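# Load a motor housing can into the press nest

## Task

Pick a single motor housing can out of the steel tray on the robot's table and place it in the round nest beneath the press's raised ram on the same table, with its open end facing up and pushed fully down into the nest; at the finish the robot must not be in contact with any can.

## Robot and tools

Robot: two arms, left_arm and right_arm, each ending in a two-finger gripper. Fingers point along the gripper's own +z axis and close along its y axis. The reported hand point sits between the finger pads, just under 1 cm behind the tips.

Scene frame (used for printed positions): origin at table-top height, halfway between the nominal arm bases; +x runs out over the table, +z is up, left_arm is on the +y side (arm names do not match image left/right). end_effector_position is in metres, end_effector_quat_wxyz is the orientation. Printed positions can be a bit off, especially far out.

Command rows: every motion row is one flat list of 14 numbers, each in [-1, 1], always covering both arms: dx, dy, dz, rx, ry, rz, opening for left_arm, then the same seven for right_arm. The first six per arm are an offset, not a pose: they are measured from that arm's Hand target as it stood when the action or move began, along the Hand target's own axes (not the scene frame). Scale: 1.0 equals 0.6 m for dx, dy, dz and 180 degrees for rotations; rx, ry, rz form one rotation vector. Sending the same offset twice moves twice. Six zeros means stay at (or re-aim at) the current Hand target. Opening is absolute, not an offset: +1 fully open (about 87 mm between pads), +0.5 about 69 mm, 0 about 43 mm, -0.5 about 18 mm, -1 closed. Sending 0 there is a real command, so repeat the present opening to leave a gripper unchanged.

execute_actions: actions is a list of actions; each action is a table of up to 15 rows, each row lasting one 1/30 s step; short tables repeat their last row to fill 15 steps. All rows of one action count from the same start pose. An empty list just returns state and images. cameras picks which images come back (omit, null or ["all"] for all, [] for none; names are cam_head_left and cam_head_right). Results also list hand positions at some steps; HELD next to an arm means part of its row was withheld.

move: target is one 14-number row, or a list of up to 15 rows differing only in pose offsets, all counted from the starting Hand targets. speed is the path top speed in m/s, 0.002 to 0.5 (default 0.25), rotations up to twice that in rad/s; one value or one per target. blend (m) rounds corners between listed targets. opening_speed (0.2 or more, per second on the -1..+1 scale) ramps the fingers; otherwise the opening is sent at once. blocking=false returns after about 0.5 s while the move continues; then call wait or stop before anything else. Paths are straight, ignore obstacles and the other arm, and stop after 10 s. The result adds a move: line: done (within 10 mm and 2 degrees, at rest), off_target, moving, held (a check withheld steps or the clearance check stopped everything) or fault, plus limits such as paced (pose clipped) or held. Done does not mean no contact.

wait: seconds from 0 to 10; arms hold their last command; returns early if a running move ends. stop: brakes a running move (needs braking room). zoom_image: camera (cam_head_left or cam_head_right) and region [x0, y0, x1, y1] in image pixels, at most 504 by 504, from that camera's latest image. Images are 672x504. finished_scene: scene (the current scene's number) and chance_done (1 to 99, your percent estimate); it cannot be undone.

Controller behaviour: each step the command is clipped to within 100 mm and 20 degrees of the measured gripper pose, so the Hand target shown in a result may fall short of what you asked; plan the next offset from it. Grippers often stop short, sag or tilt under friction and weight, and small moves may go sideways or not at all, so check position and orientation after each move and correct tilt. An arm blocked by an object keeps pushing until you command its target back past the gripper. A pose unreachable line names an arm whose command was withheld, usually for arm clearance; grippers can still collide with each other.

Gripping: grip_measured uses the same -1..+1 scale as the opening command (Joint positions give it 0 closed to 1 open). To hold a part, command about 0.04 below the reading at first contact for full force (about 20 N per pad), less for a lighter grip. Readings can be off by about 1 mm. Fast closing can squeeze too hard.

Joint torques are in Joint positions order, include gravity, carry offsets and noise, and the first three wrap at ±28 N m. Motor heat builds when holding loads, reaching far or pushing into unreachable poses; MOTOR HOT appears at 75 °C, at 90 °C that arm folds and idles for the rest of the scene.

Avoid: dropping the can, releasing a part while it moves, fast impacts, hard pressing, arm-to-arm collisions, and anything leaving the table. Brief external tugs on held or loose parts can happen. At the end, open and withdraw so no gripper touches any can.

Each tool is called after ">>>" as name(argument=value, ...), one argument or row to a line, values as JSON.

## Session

>>> execute_actions(
  actions=[],
)

>>> zoom_image(
  camera="cam_head_left",
  region=[80, 130, 340, 300],
)

>>> zoom_image(
  camera="cam_head_right",
  region=[80, 130, 340, 300],
)

Scene clock: 0.00 s.
left_arm: end_effector_position=(+0.3994, +0.3146, +0.1383) grip_measured=+0.972 end_effector_quat_wxyz=(+0.746, -0.007, +0.664, +0.043) | right_arm: end_effector_position=(+0.3778, -0.2966, +0.1017) grip_measured=+0.978 end_effector_quat_wxyz=(+0.688, -0.004, +0.726, +0.008)
Joint positions: left_arm=[0.01 1.563 0.201 1.479 -0.005 0.047 0.986] | right_arm=[0.114 1.526 0.224 1.248 0.068 0.01 0.989]
Joint velocities: left_arm=[0.027 -0.007 -0.012 -0.022 0.022 -0.022 -0.008] | right_arm=[-0.012 0.007 -0.007 -0.037 -0.051 -0.037 -0.003]
Joint torques (N m): no reading
Heat: left arm: 34 °C; right arm: 36 °C.
Hand target: left_arm +0.4009, +0.3147, +0.1439; +0.752, -0.007, +0.658, +0.043 | right_arm +0.3806, -0.2964, +0.1094; +0.696, -0.004, +0.718, +0.009
Tool commands: left_gripper/opening=+1.0 right_gripper/opening=+1.0

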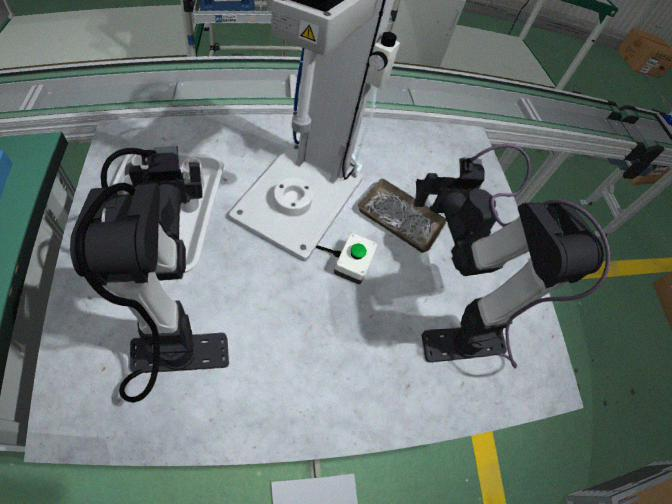

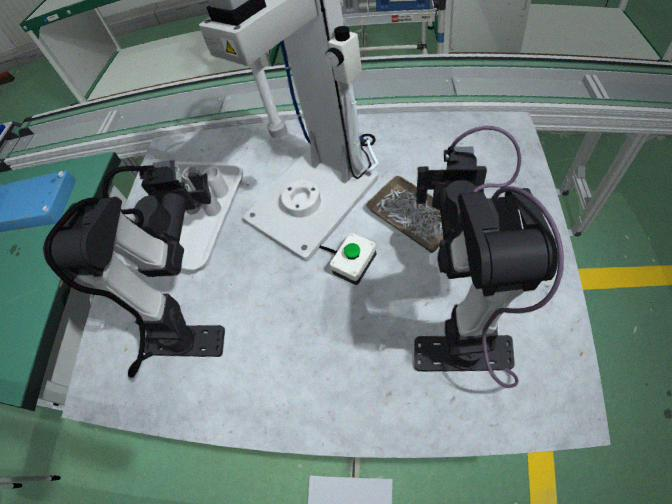

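Scaled by 1.938.

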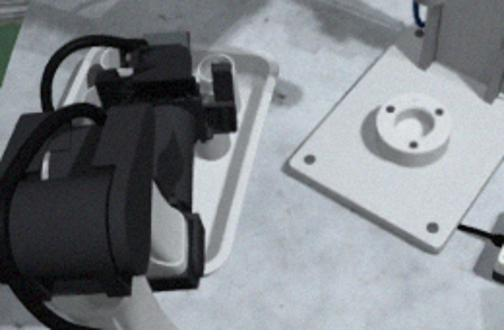

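Scaled by 1.938.

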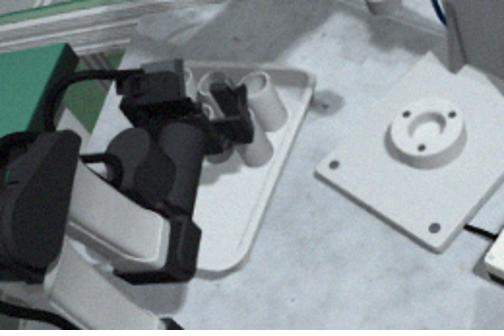

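>>> move(
  target=[-0.17,0.114,-0.306,0,0,0,0.8,0,0,0,0,0,0,0.8],
  speed=0.2,
)

>>> zoom_image(
  camera="cam_head_left",
  region=[80, 130, 230, 280],
)

>>> zoom_image(
  camera="cam_head_right",
  region=[100, 140, 250, 290],
)

Scene clock: 16.87 s.
left_arm: end_effector_position=(+0.2022, +0.3597, +0.2256) grip_measured=+0.800 end_effector_quat_wxyz=(+0.735, +0.006, +0.676, +0.060) | right_arm: end_effector_position=(+0.3778, -0.2966, +0.1017) grip_measured=+0.800 end_effector_quat_wxyz=(+0.688, -0.004, +0.726, +0.008)
Joint positions: left_arm=[1.441 0.038 0.165 0.404 1.398 -0.435 0.9] | right_arm=[0.114 1.526 0.224 1.248 0.068 0.01 0.9]
Joint velocities: left_arm=[-0.012 -0.007 0.027 0.037 -0.051 -0.007 0.006] | right_arm=[-0.017 0.012 -0.007 0.007 0.051 -0.037 -0.002]
Joint torques (N m): left_arm=[0.69 2.5 4.98 1.09 -0.05 -0.05] | right_arm=[-0.23 -4.42 5.53 1.9 -0.01 0]
Heat: left arm: 35 °C; right arm: 38 °C.
Hand target: left_arm +0.2013, +0.3594, +0.2239; +0.736, +0.009, +0.674, +0.058 | right_arm +0.3806, -0.2964, +0.1094; +0.696, -0.004, +0.718, +0.009
Off the commanded pose: left_arm 0.006 m, 4 deg | right_arm 0.008 m, 1 deg.
move: off_target (left_arm)

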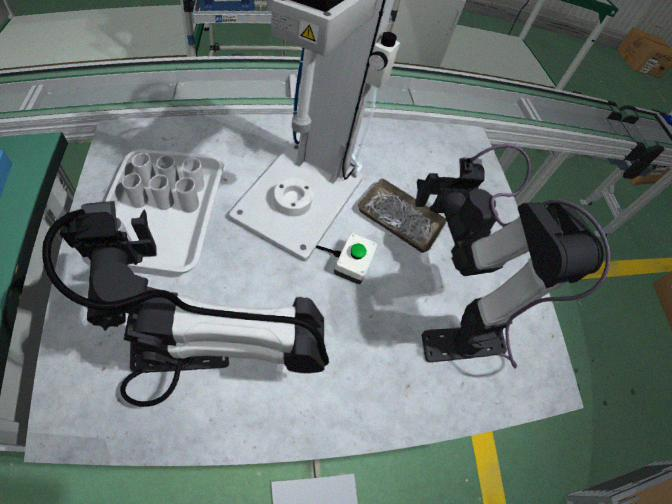

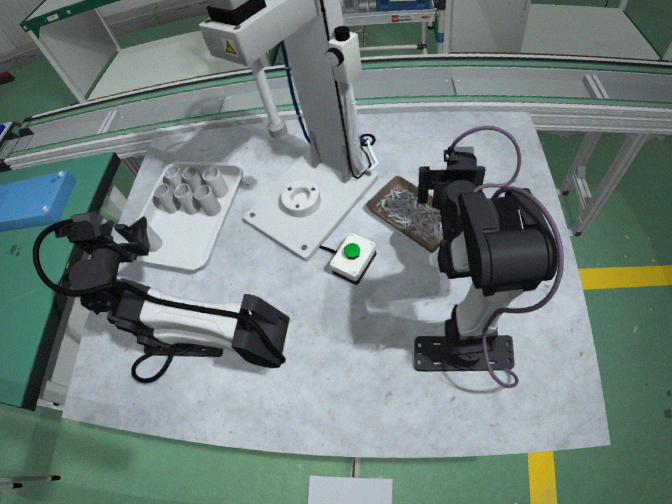

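Scaled by 3.360.

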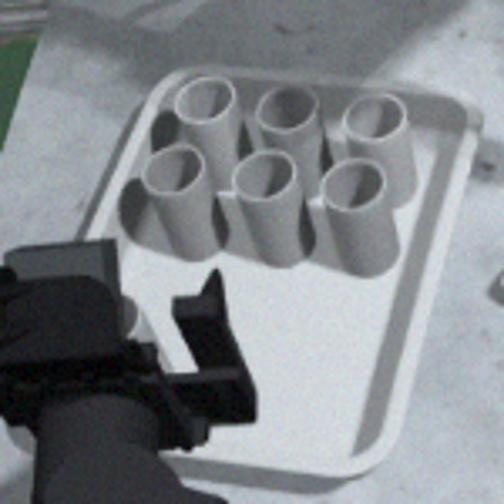

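Scaled by 3.360.

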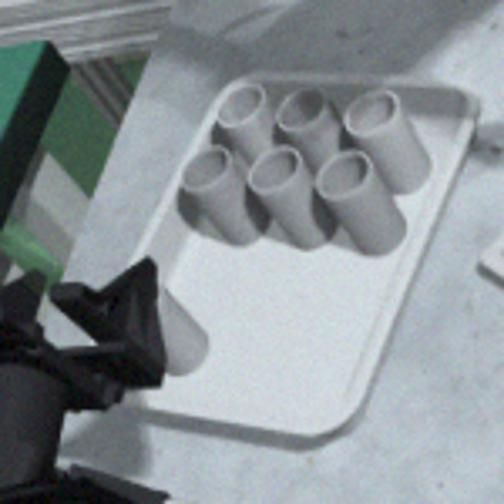

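>>> move(
  target=[0.115,-0.21,0.107,0.0523,0.0764,-0.0274,0.25,0,0,0,0,0,0,0.8],
  speed=0.18,
)

>>> zoom_image(
  camera="cam_head_left",
  region=[100, 140, 260, 300],
)

>>> zoom_image(
  camera="cam_head_right",
  region=[120, 140, 280, 300],
)

Scene clock: 30.30 s.
left_arm: end_effector_position=(+0.2776, +0.2465, +0.1439) grip_measured=+0.250 end_effector_quat_wxyz=(+0.650, +0.017, +0.758, -0.049) | right_arm: end_effector_position=(+0.3778, -0.2966, +0.1017) grip_measured=+0.800 end_effector_quat_wxyz=(+0.688, -0.004, +0.726, +0.008)
Joint positions: left_arm=[-0.296 0.323 0.182 -0.01 -0.143 -0.075 0.625] | right_arm=[0.114 1.526 0.224 1.248 0.068 0.01 0.9]
Joint velocities: left_arm=[-0.012 -0.022 -0.027 -0.022 -0.022 -0.051 -0.004] | right_arm=[0.002 0.002 -0.007 0.007 0.051 0.007 -0.01]
Joint torques (N m): left_arm=[-0.61 2.1 9.57 1.82 -0.01 0.07] | right_arm=[-0.23 -4.41 5.53 1.9 -0.01 0]
Heat: left arm: 36 °C; right arm: 38 °C.
Hand target: left_arm +0.2822, +0.2457, +0.1624; +0.666, +0.015, +0.744, -0.050 | right_arm +0.3806, -0.2964, +0.1094; +0.696, -0.004, +0.718, +0.009
Off the commanded pose: left_arm 0.007 m, 3 deg | right_arm 0.008 m, 1 deg.
move: off_target (left_arm); limits=paced

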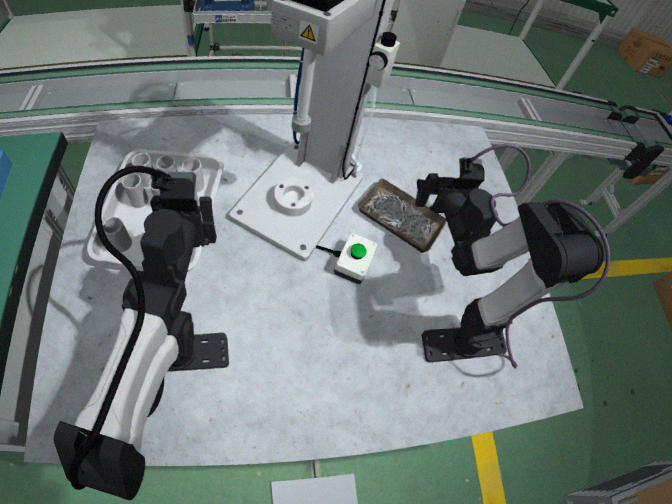

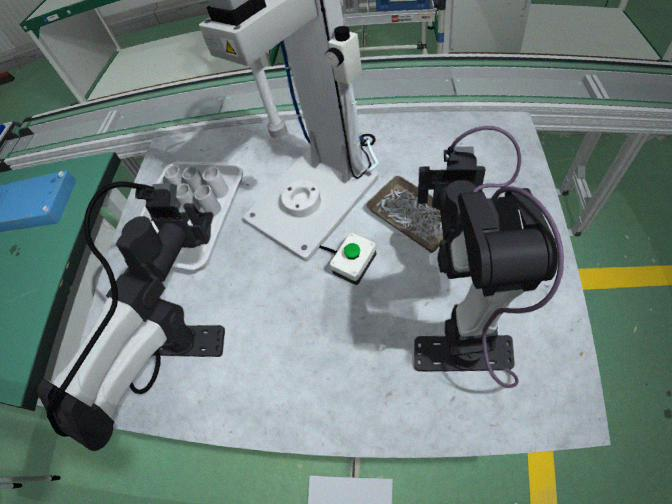

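Scaled by 3.150.

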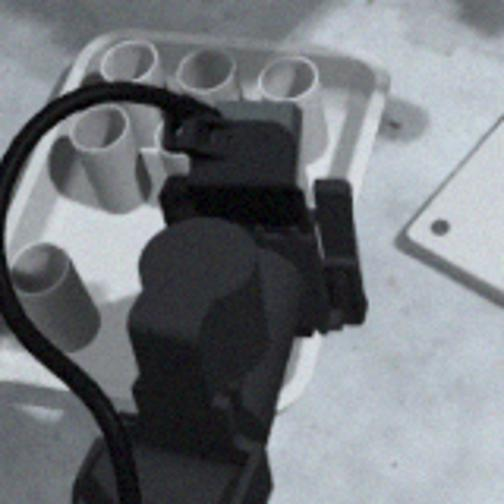

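Scaled by 3.150.

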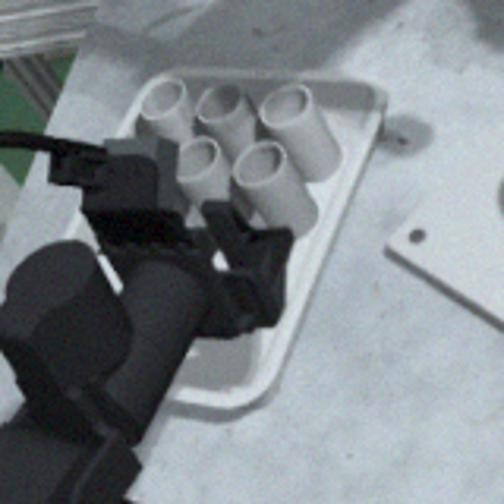

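>>> move(
  target=[0.132,0.007,0.0143,0,0,0.017,0.25,0,0,0,0,0,0,0.8],
  speed=0.12,
)

>>> zoom_image(
  camera="cam_head_left",
  region=[130, 140, 240, 250],
)

>>> zoom_image(
  camera="cam_head_right",
  region=[150, 160, 260, 270],
)

Scene clock: 43.33 s.
left_arm: end_effector_position=(+0.2816, +0.2464, +0.0851) grip_measured=+0.250 end_effector_quat_wxyz=(+0.624, +0.031, +0.780, -0.034) | right_arm: end_effector_position=(+0.3778, -0.2966, +0.1017) grip_measured=+0.800 end_effector_quat_wxyz=(+0.688, -0.004, +0.726, +0.008)
Joint positions: left_arm=[-0.303 0.466 0.021 0.22 -0.152 -0.049 0.625] | right_arm=[0.114 1.526 0.224 1.248 0.068 0.01 0.9]
Joint velocities: left_arm=[0.002 0.002 0.002 -0.022 0.037 -0.066 0.001] | right_arm=[-0.022 0.002 0.007 0.007 -0.022 0.007 0.002]
Joint torques (N m): left_arm=[-0.7 1.5 6.05 1.81 -0.02 0.16] | right_arm=[-0.23 -4.41 5.55 1.9 -0.01 -0.01]
Heat: left arm: 38 °C; right arm: 39 °C.
Hand target: left_arm +0.2818, +0.2464, +0.0822; +0.667, +0.034, +0.744, -0.032 | right_arm +0.3806, -0.2964, +0.1094; +0.696, -0.004, +0.718, +0.009
Off the commanded pose: left_arm 0.003 m, 7 deg | right_arm 0.008 m, 1 deg.
joint sent to its limit (left arm) — joint 3 (elbow), lower limit, where the elbow is as bent as it goes. The joint targets are off in orientation, not in position.
move: off_target (left_arm)

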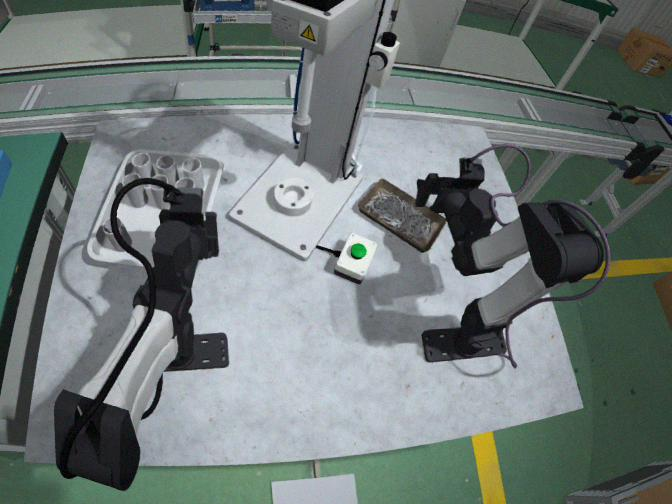

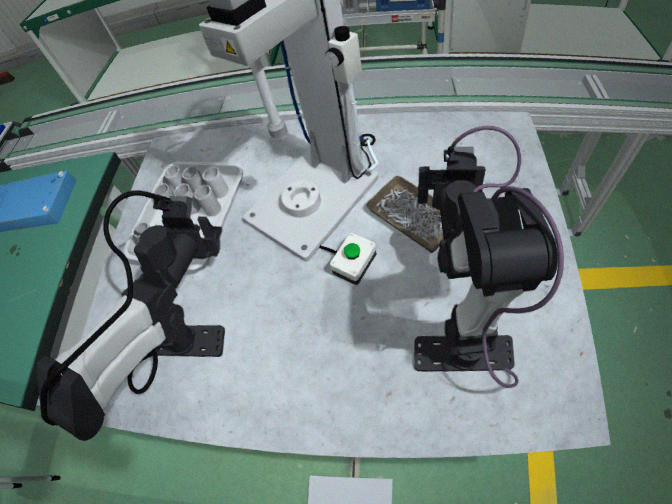

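Scaled by 4.582.

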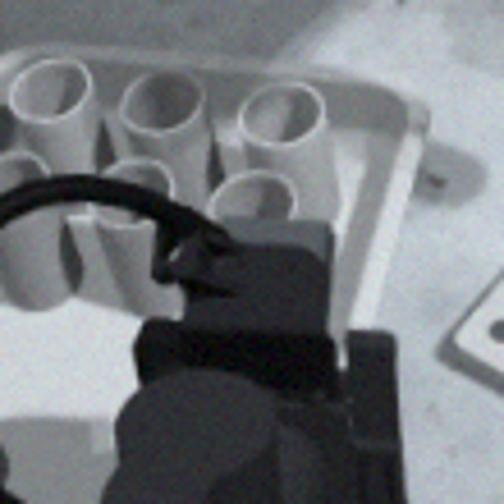

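Scaled by 4.582.

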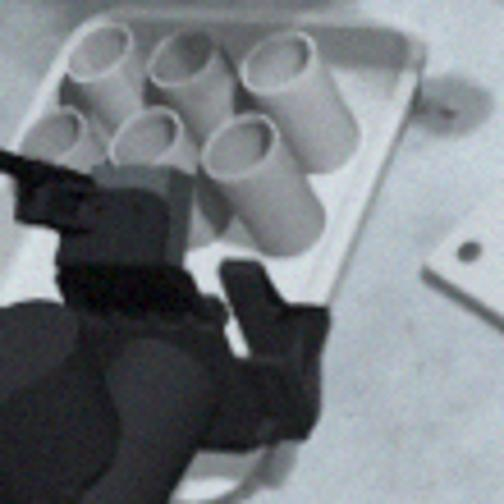

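>>> execute_actions(
  actions=[],
)

>>> zoom_image(
  camera="cam_head_right",
  region=[100, 130, 280, 265],
)

>>> zoom_image(
  camera="cam_head_left",
  region=[80, 130, 260, 265],
)

Scene clock: 59.50 s.
left_arm: end_effector_position=(+0.2816, +0.2465, +0.0853) grip_measured=+0.250 end_effector_quat_wxyz=(+0.624, +0.031, +0.780, -0.034) | right_arm: end_effector_position=(+0.3778, -0.2966, +0.1017) grip_measured=+0.800 end_effector_quat_wxyz=(+0.688, -0.004, +0.726, +0.008)
Joint positions: left_arm=[-0.303 0.466 0.021 0.221 -0.153 -0.049 0.625] | right_arm=[0.114 1.526 0.224 1.248 0.068 0.01 0.9]
Joint velocities: left_arm=[-0.002 -0.002 -0.007 0.051 -0.051 -0.037 -0.009] | right_arm=[0.002 -0.007 -0.007 -0.037 -0.007 -0.095 -0.014]
Joint torques (N m): left_arm=[-0.75 1.55 6 1.83 -0.02 0.16] | right_arm=[-0.21 -4.42 5.55 1.9 -0.01 0]
Heat: left arm: 40 °C; right arm: 39 °C.
Hand target: left_arm +0.2818, +0.2464, +0.0822; +0.667, +0.034, +0.744, -0.032 | right_arm +0.3806, -0.2964, +0.1094; +0.696, -0.004, +0.718, +0.009
Tool commands: left_gripper/opening=+0.25 right_gripper/opening=+0.8
Off the commanded pose: left_arm 0.003 m, 7 deg | right_arm 0.008 m, 1 deg.

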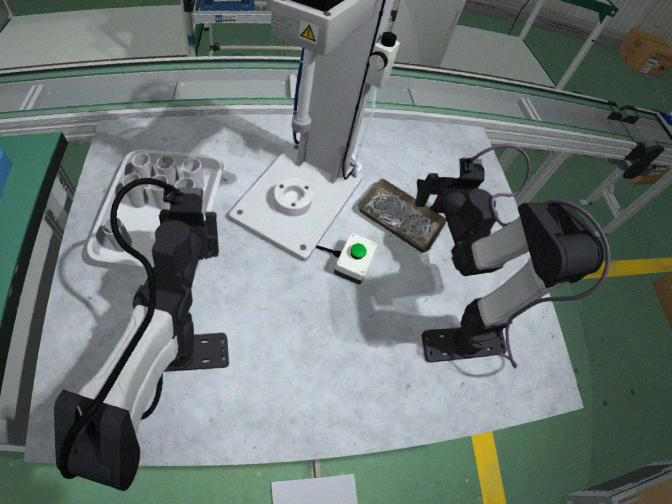

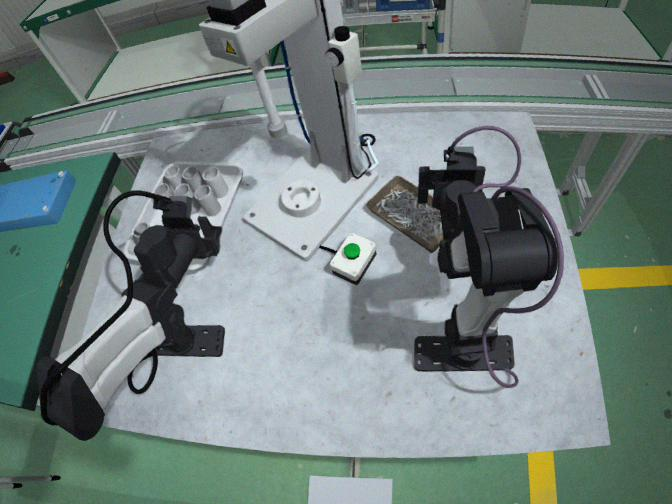

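Scaled by 2.800.

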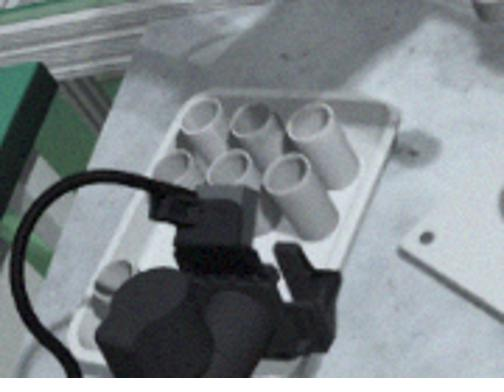

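Scaled by 2.800.

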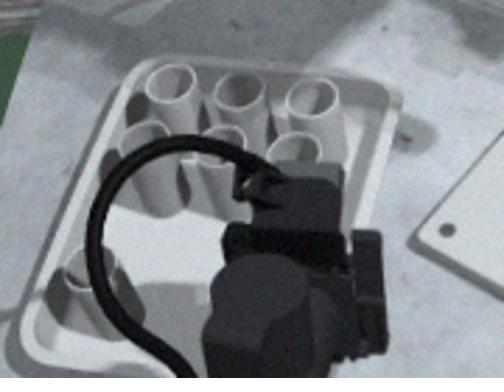

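>>> move(
  target=[0.0187,0.0017,0.0743,0,0,0,0.25,0,0,0,0,0,0,0.8],
  speed=0.1,
)

>>> zoom_image(
  camera="cam_head_right",
  region=[140, 140, 260, 250],
)

>>> zoom_image(
  camera="cam_head_left",
  region=[120, 140, 240, 250],
)

Scene clock: 83.33 s.
left_arm: end_effector_position=(+0.3280, +0.2431, +0.0659) grip_measured=+0.250 end_effector_quat_wxyz=(+0.636, +0.029, +0.771, -0.028) | right_arm: end_effector_position=(+0.3778, -0.2966, +0.1017) grip_measured=+0.800 end_effector_quat_wxyz=(+0.688, -0.004, +0.726, +0.008)
Joint positions: left_arm=[-0.264 1.23 0.021 1.015 -0.126 -0.031 0.625] | right_arm=[0.114 1.526 0.224 1.248 0.068 0.01 0.9]
Joint velocities: left_arm=[-0.012 -0.002 0.007 0.022 -0.007 -0.022 -0.001] | right_arm=[-0.002 0.002 -0.002 0.007 -0.037 -0.051 0.002]
Joint torques (N m): left_arm=[0.38 -1.61 3.73 1.85 0.13 0.16] | right_arm=[-0.21 -4.42 5.53 1.9 -0.01 -0.01]
Heat: left arm: 40 °C; right arm: 39 °C.
Hand target: left_arm +0.3261, +0.2439, +0.0638; +0.667, +0.035, +0.743, -0.031 | right_arm +0.3806, -0.2964, +0.1094; +0.696, -0.004, +0.718, +0.009
Off the commanded pose: left_arm 0.003 m, 5 deg | right_arm 0.008 m, 1 deg.
joint sent to its limit (left arm) — joint 3 (elbow), lower limit, where the elbow is as bent as it goes. The joint targets are off in orientation, not in position.
move: off_target (left_arm)

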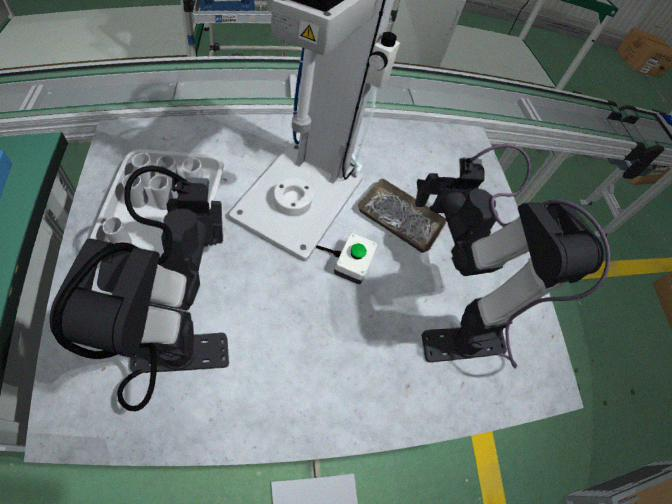

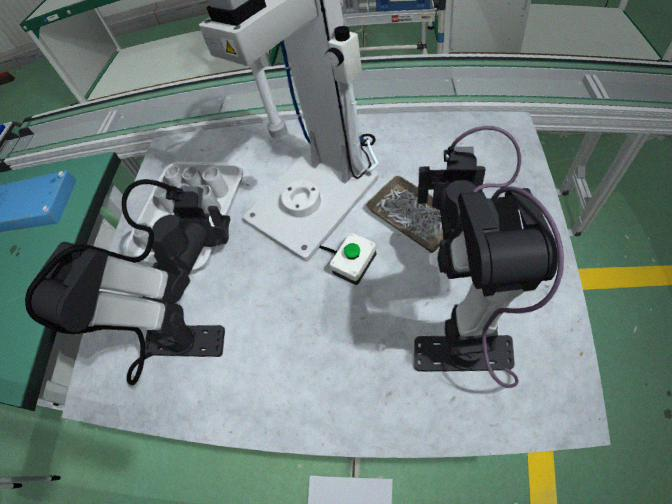

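Scaled by 4.200.

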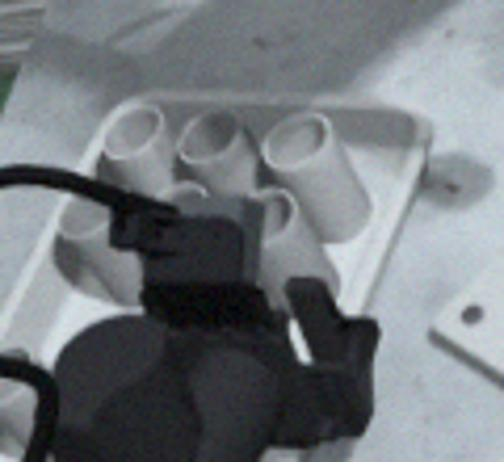

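Scaled by 4.200.

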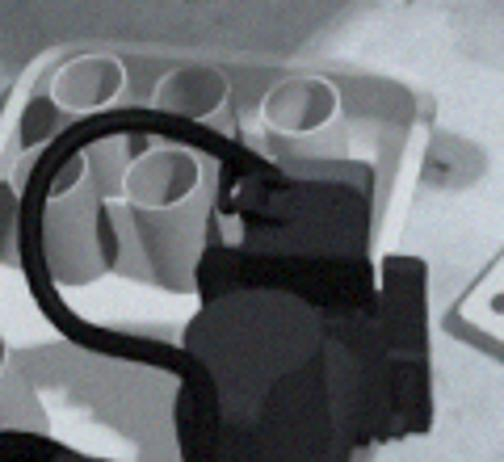

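>>> move(
  target=[-0.0045,0.0039,0.0413,0,0,0,0.25,0,0,0,0,0,0,0.8],
  speed=0.06,
)

>>> zoom_image(
  camera="cam_head_right",
  region=[160, 150, 240, 230],
)

>>> zoom_image(
  camera="cam_head_left",
  region=[120, 140, 240, 250],
)

Scene clock: 90.27 s.
left_arm: end_effector_position=(+0.3449, +0.2443, +0.0565) grip_measured=+0.250 end_effector_quat_wxyz=(+0.658, +0.032, +0.752, -0.031) | right_arm: end_effector_position=(+0.3778, -0.2966, +0.1017) grip_measured=+0.800 end_effector_quat_wxyz=(+0.688, -0.004, +0.726, +0.008)
Joint positions: left_arm=[-0.23 1.617 0.021 1.462 -0.085 -0.016 0.625] | right_arm=[0.114 1.526 0.224 1.248 0.068 0.01 0.9]
Joint velocities: left_arm=[0.002 0.007 0.007 0.037 -0.022 -0.022 0.001] | right_arm=[-0.002 -0.002 0.002 0.007 0.022 0.007 0.01]
Joint torques (N m): left_arm=[0.76 -3 3.77 1.86 0.19 0.16] | right_arm=[-0.21 -4.41 5.53 1.9 -0.01 0]
Heat: left arm: 40 °C; right arm: 39 °C.
Hand target: left_arm +0.3510, +0.2443, +0.0624; +0.667, +0.036, +0.743, -0.031 | right_arm +0.3806, -0.2964, +0.1094; +0.696, -0.004, +0.718, +0.009
Off the commanded pose: left_arm 0.010 m, 1 deg | right_arm 0.008 m, 1 deg.
move: done

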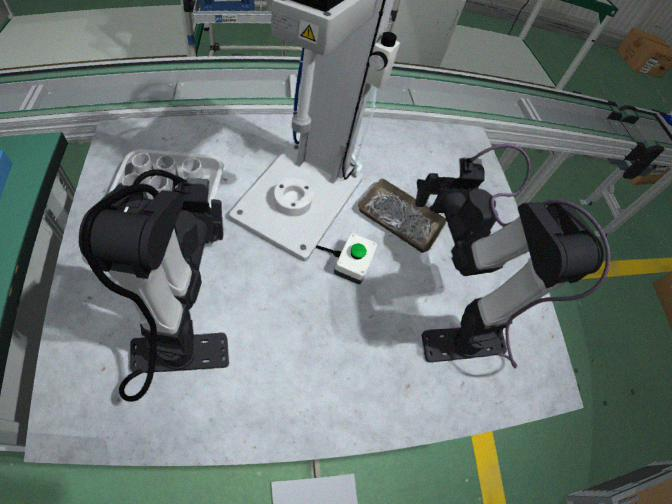

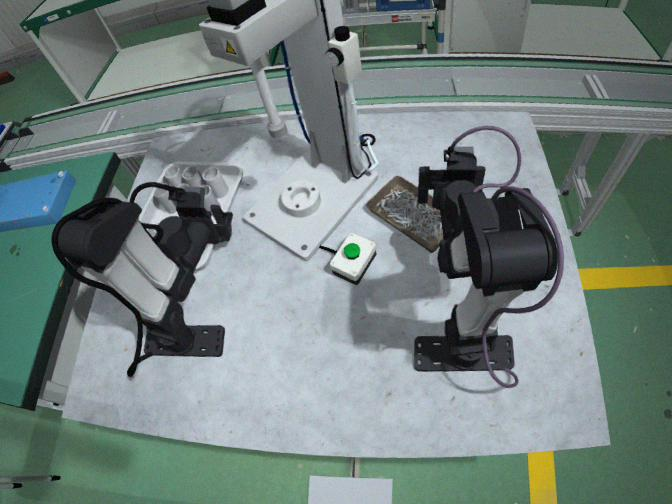

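Scaled by 6.300.

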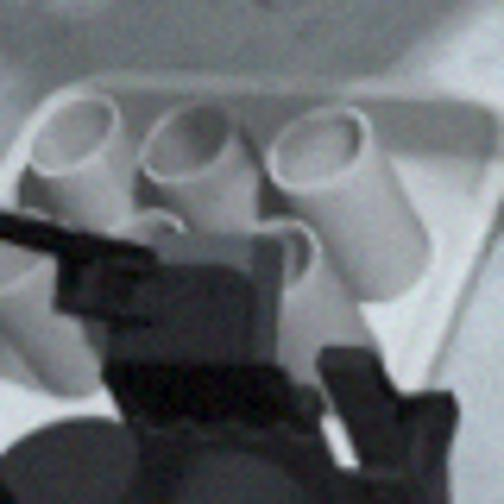

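Scaled by 4.200.

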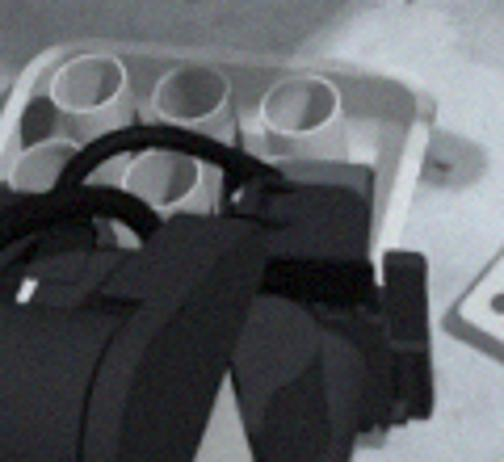

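>>> move(
  target=[-0.0095,-0.0025,0.035,0,0,0,0.3,0,0,0,0,0,0,0.8],
  speed=0.06,
)

>>> zoom_image(
  camera="cam_head_right",
  region=[160, 150, 240, 230],
)

>>> zoom_image(
  camera="cam_head_left",
  region=[120, 140, 240, 250],
)

Scene clock: 97.70 s.
left_arm: end_effector_position=(+0.3676, +0.2391, +0.0659) grip_measured=+0.300 end_effector_quat_wxyz=(+0.668, +0.034, +0.742, -0.035) | right_arm: end_effector_position=(+0.3778, -0.2966, +0.1017) grip_measured=+0.800 end_effector_quat_wxyz=(+0.688, -0.004, +0.726, +0.008)
Joint positions: left_arm=[-0.23 1.649 0.105 1.439 -0.079 -0.016 0.65] | right_arm=[0.114 1.526 0.224 1.248 0.068 0.01 0.9]
Joint velocities: left_arm=[-0.002 -0.012 -0.007 0.022 -0.037 -0.037 -0.001] | right_arm=[-0.007 -0.002 -0.002 0.007 -0.037 0.051 -0.002]
Joint torques (N m): left_arm=[0.91 -3.41 4.18 1.55 0.12 0.18] | right_arm=[-0.23 -4.42 5.53 1.9 -0.01 0]
Heat: left arm: 39 °C; right arm: 39 °C.
Hand target: left_arm +0.3723, +0.2409, +0.0653; +0.667, +0.036, +0.743, -0.031 | right_arm +0.3806, -0.2964, +0.1094; +0.696, -0.004, +0.718, +0.009
Off the commanded pose: left_arm 0.005 m, 1 deg | right_arm 0.008 m, 1 deg.
move: done

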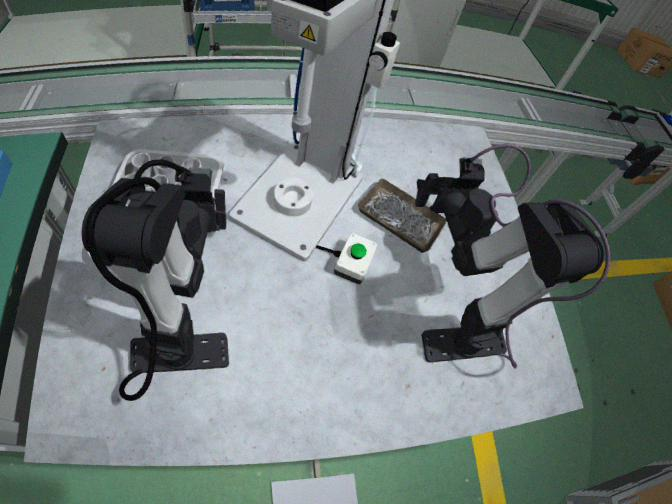

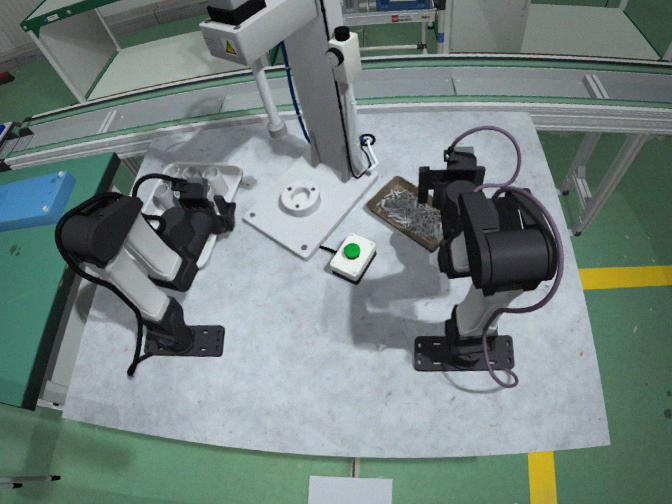

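Scaled by 6.300.

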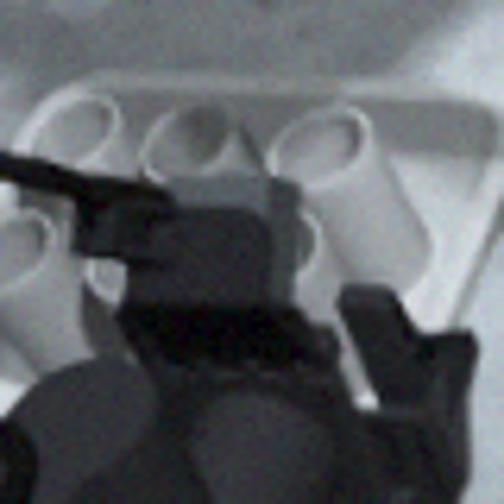

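Scaled by 4.200.

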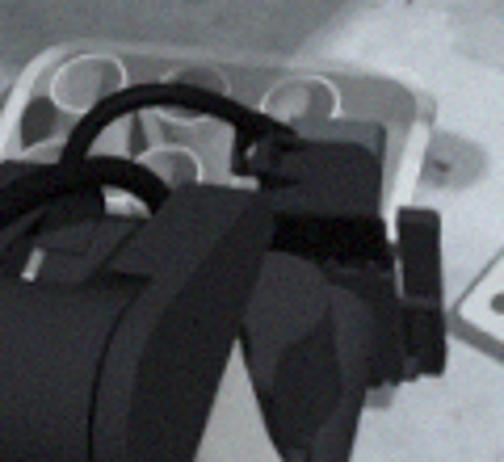

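>>> move(
  target=[0.011,0,0.025,0,0,0,0.3,0,0,0,0,0,0,0.8],
  speed=0.06,
)

>>> zoom_image(
  camera="cam_head_right",
  region=[160, 150, 240, 230],
)

Scene clock: 100.70 s.
left_arm: end_effector_position=(+0.3818, +0.2377, +0.0565) grip_measured=+0.300 end_effector_quat_wxyz=(+0.666, +0.034, +0.745, -0.035) | right_arm: end_effector_position=(+0.3778, -0.2966, +0.1017) grip_measured=+0.800 end_effector_quat_wxyz=(+0.688, -0.004, +0.726, +0.008)
Joint positions: left_arm=[-0.223 1.763 0.158 1.494 -0.072 -0.016 0.65] | right_arm=[0.114 1.526 0.224 1.248 0.068 0.01 0.9]
Joint velocities: left_arm=[-0.012 -0.007 0.007 -0.022 0.022 -0.051 -0.012] | right_arm=[-0.017 0.002 -0.002 0.007 0.007 -0.051 -0.006]
Joint torques (N m): left_arm=[0.77 -3.96 3.6 1.72 0.15 0.19] | right_arm=[-0.21 -4.41 5.53 1.9 -0.01 -0.01]
Heat: left arm: 39 °C; right arm: 39 °C.
Hand target: left_arm +0.3863, +0.2397, +0.0566; +0.667, +0.036, +0.743, -0.031 | right_arm +0.3806, -0.2964, +0.1094; +0.696, -0.004, +0.718, +0.009
Off the commanded pose: left_arm 0.005 m, 1 deg | right_arm 0.008 m, 1 deg.
move: done

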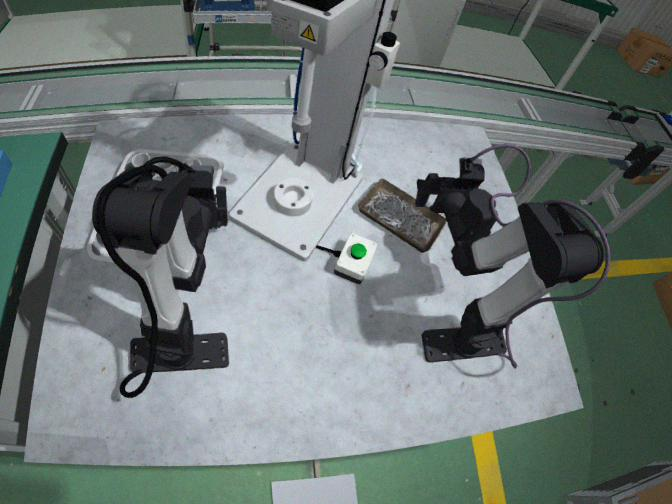

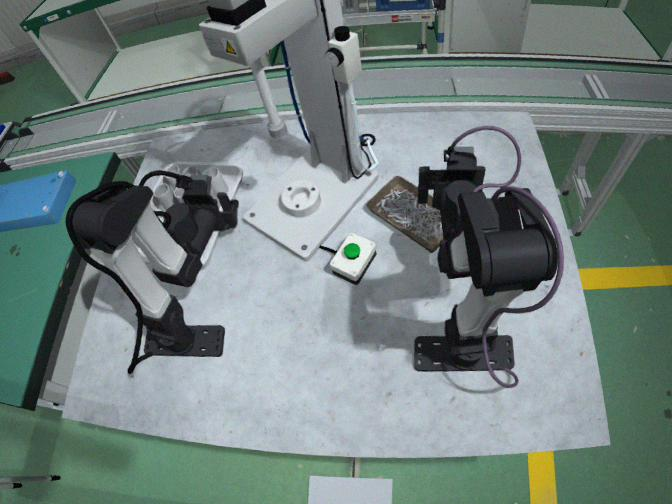

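Scaled by 6.300.

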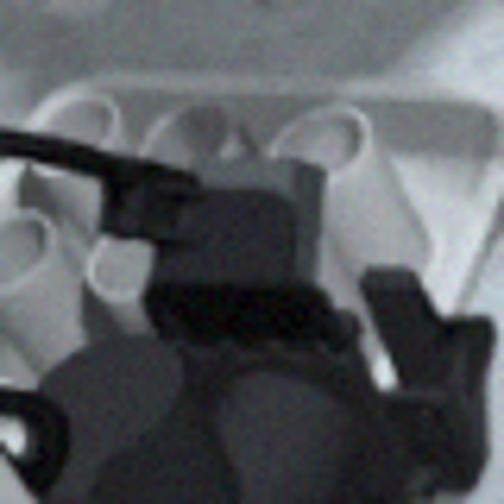

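>>> move(
  target=[-0.003,0,0.010,0,0,0,0.3,0,0,0,0,0,0,0.8],
  speed=0.05,
  cameras=[],
)

>>> move(
  target=[0,0,0,0,0,0,-0.3,0,0,0,0,0,0,0.8],
  opening_speed=0.5,
)

>>> zoom_image(
  camera="cam_head_right",
  region=[160, 150, 240, 230],
)

Scene clock: 108.07 s.
left_arm: end_effector_position=(+0.3877, +0.2366, +0.0586) grip_measured=+0.300 end_effector_quat_wxyz=(+0.668, +0.034, +0.742, -0.036) | right_arm: end_effector_position=(+0.3778, -0.2966, +0.1017) grip_measured=+0.800 end_effector_quat_wxyz=(+0.688, -0.004, +0.726, +0.008)
Joint positions: left_arm=[-0.223 1.77 0.18 1.485 -0.07 -0.015 0.65] | right_arm=[0.114 1.526 0.224 1.248 0.068 0.01 0.9]
Joint velocities: left_arm=[-0.007 -0.007 0.017 -0.037 0.095 -0.037 0.001] | right_arm=[-0.012 0.012 -0.002 0.051 -0.007 0.11 -0.029]
Joint torques (N m): left_arm=[0.99 -4.29 3.84 1.57 0.14 0.18] | right_arm=[-0.21 -4.41 5.53 1.9 -0.01 -0.01]
Heat: left arm: 38 °C; right arm: 39 °C.
Hand target: left_arm +0.3925, +0.2394, +0.0576; +0.667, +0.036, +0.743, -0.030 | right_arm +0.3806, -0.2964, +0.1094; +0.696, -0.004, +0.718, +0.009
Off the commanded pose: left_arm 0.005 m, 1 deg | right_arm 0.008 m, 1 deg.
move: done
No camera images: "cameras" was empty.

Scene clock: 109.47 s.
left_arm: end_effector_position=(+0.3876, +0.2356, +0.0585) grip_measured=-0.300 end_effector_quat_wxyz=(+0.668, +0.038, +0.742, -0.040) | right_arm: end_effector_position=(+0.3778, -0.2966, +0.1017) grip_measured=+0.800 end_effector_quat_wxyz=(+0.688, -0.004, +0.726, +0.008)
Joint positions: left_arm=[-0.219 1.77 0.18 1.484 -0.056 -0.015 0.35] | right_arm=[0.114 1.526 0.224 1.248 0.068 0.01 0.9]
Joint velocities: left_arm=[0.017 -0.002 0.007 -0.022 -0.037 -0.007 0.004] | right_arm=[0.007 0.002 0.002 0.037 0.007 -0.022 0.002]
Joint torques (N m): left_arm=[0.69 -4.37 3.9 1.56 0.04 0.14] | right_arm=[-0.23 -4.41 5.53 1.9 -0.01 -0.01]
Heat: left arm: 38 °C; right arm: 39 °C.
Hand target: left_arm +0.3925, +0.2394, +0.0576; +0.667, +0.036, +0.743, -0.031 | right_arm +0.3806, -0.2964, +0.1094; +0.696, -0.004, +0.718, +0.009
Off the commanded pose: left_arm 0.006 m, 1 deg | right_arm 0.008 m, 1 deg.
move: done

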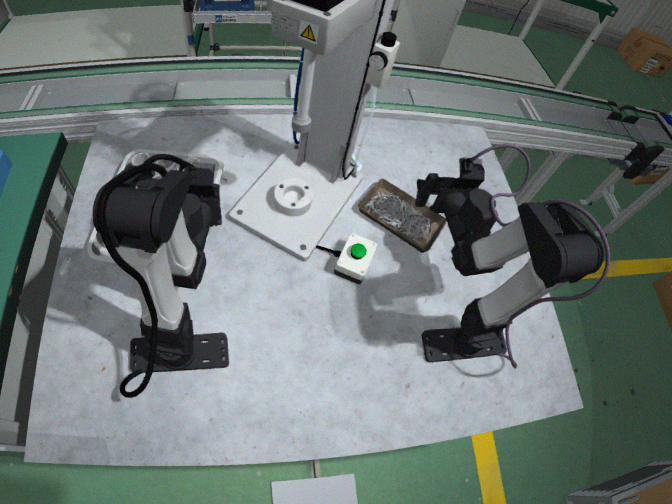

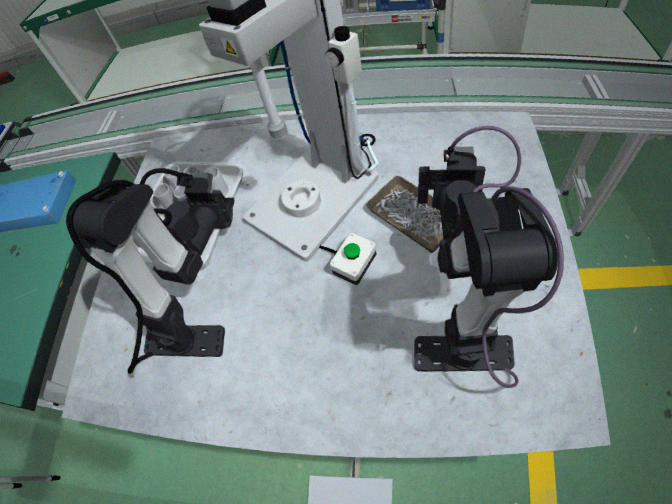

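Scaled by 6.300.

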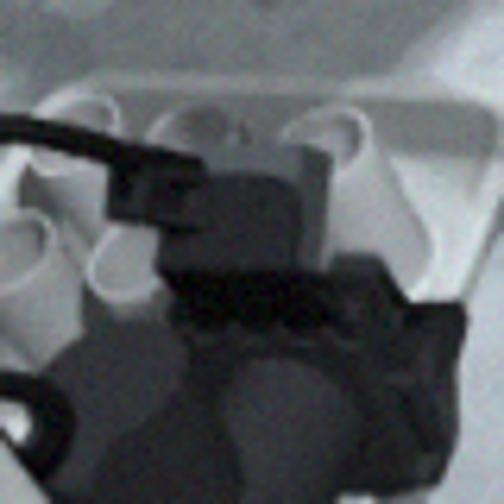

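>>> zoom_image(
  camera="cam_head_left",
  region=[120, 140, 240, 250],
)

Scaled by 4.200.

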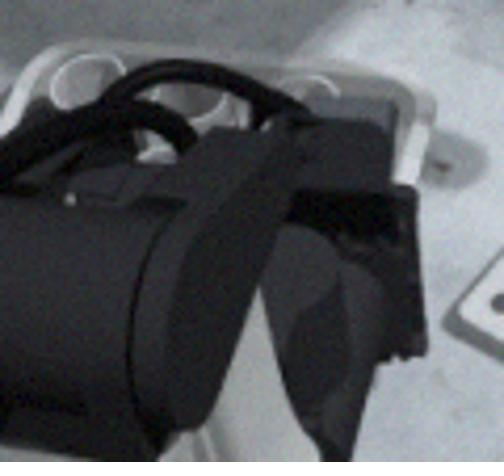

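>>> move(
  target=[0,0,0,0,0,0,0.35,0,0,0,0,0,0,0.8],
  opening_speed=0.6,
  cameras=[],
)

>>> move(
  target=[0,0,-0.05,0,0,0,0.35,0,0,0,0,0,0,0.8],
  speed=0.06,
)

>>> zoom_image(
  camera="cam_head_right",
  region=[160, 150, 240, 230],
)

>>> zoom_image(
  camera="cam_head_left",
  region=[120, 140, 240, 250],
)

Scene clock: 118.73 s.
left_arm: end_effector_position=(+0.3876, +0.2356, +0.0584) grip_measured=+0.350 end_effector_quat_wxyz=(+0.668, +0.038, +0.743, -0.039) | right_arm: end_effector_position=(+0.3778, -0.2966, +0.1017) grip_measured=+0.800 end_effector_quat_wxyz=(+0.688, -0.004, +0.726, +0.008)
Joint positions: left_arm=[-0.219 1.77 0.18 1.484 -0.056 -0.014 0.675] | right_arm=[0.114 1.526 0.224 1.248 0.068 0.01 0.9]
Joint velocities: left_arm=[0.017 -0.007 0.002 -0.007 0.022 -0.051 0.001] | right_arm=[0.012 -0.007 -0.007 -0.022 -0.022 0.095 -0.002]
Joint torques (N m): left_arm=[0.72 -4.4 3.85 1.58 0.01 0.18] | right_arm=[-0.23 -4.41 5.53 1.9 -0.01 0]
Heat: left arm: 37 °C; right arm: 39 °C.
Hand target: left_arm +0.3925, +0.2394, +0.0576; +0.667, +0.036, +0.743, -0.030 | right_arm +0.3806, -0.2964, +0.1094; +0.696, -0.004, +0.718, +0.009
Off the commanded pose: left_arm 0.006 m, 1 deg | right_arm 0.008 m, 1 deg.
move: done
No camera images: "cameras" was empty.

Scene clock: 119.60 s.
left_arm: end_effector_position=(+0.3638, +0.2414, +0.0571) grip_measured=+0.350 end_effector_quat_wxyz=(+0.663, +0.035, +0.747, -0.035) | right_arm: end_effector_position=(+0.3778, -0.2966, +0.1017) grip_measured=+0.800 end_effector_quat_wxyz=(+0.688, -0.004, +0.726, +0.008)
Joint positions: left_arm=[-0.219 1.697 0.089 1.488 -0.067 -0.014 0.675] | right_arm=[0.114 1.526 0.224 1.248 0.068 0.01 0.9]
Joint velocities: left_arm=[0.007 -0.007 -0.002 0.066 -0.037 -0.066 0.001] | right_arm=[0.002 0.007 -0.002 0.022 -0.007 -0.007 0.006]
Joint torques (N m): left_arm=[-0.51 -6.83 1.95 1.63 -0.01 0.14] | right_arm=[-0.23 -4.42 5.53 1.9 -0.01 0]
Heat: left arm: 37 °C; right arm: 39 °C.
Hand target: left_arm +0.3629, +0.2418, +0.0618; +0.667, +0.036, +0.743, -0.031 | right_arm +0.3806, -0.2964, +0.1094; +0.696, -0.004, +0.718, +0.009
Off the commanded pose: left_arm 0.004 m, 1 deg | right_arm 0.008 m, 1 deg.
move: done

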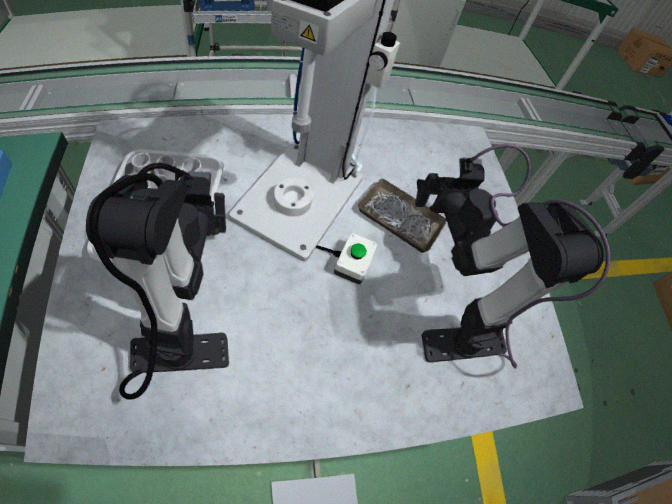

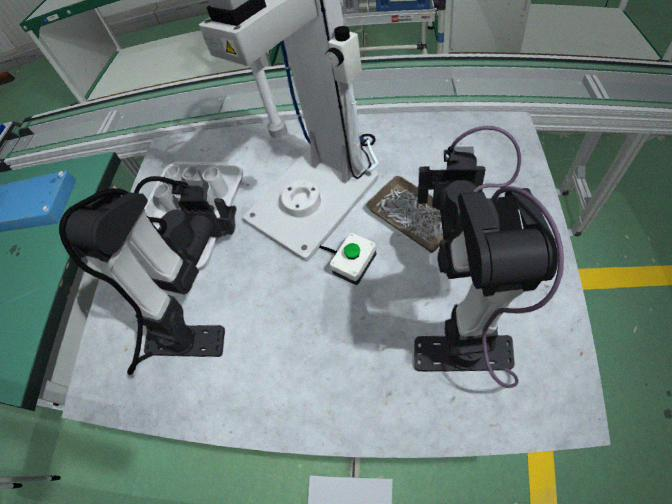

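Scaled by 6.300.

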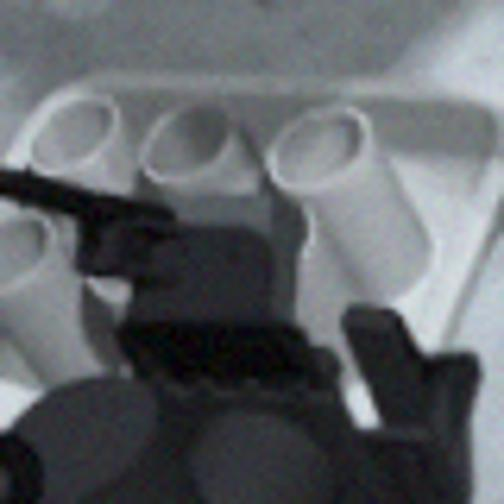

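Scaled by 4.200.

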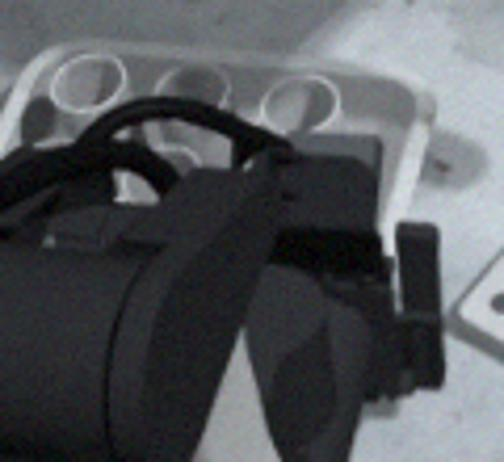

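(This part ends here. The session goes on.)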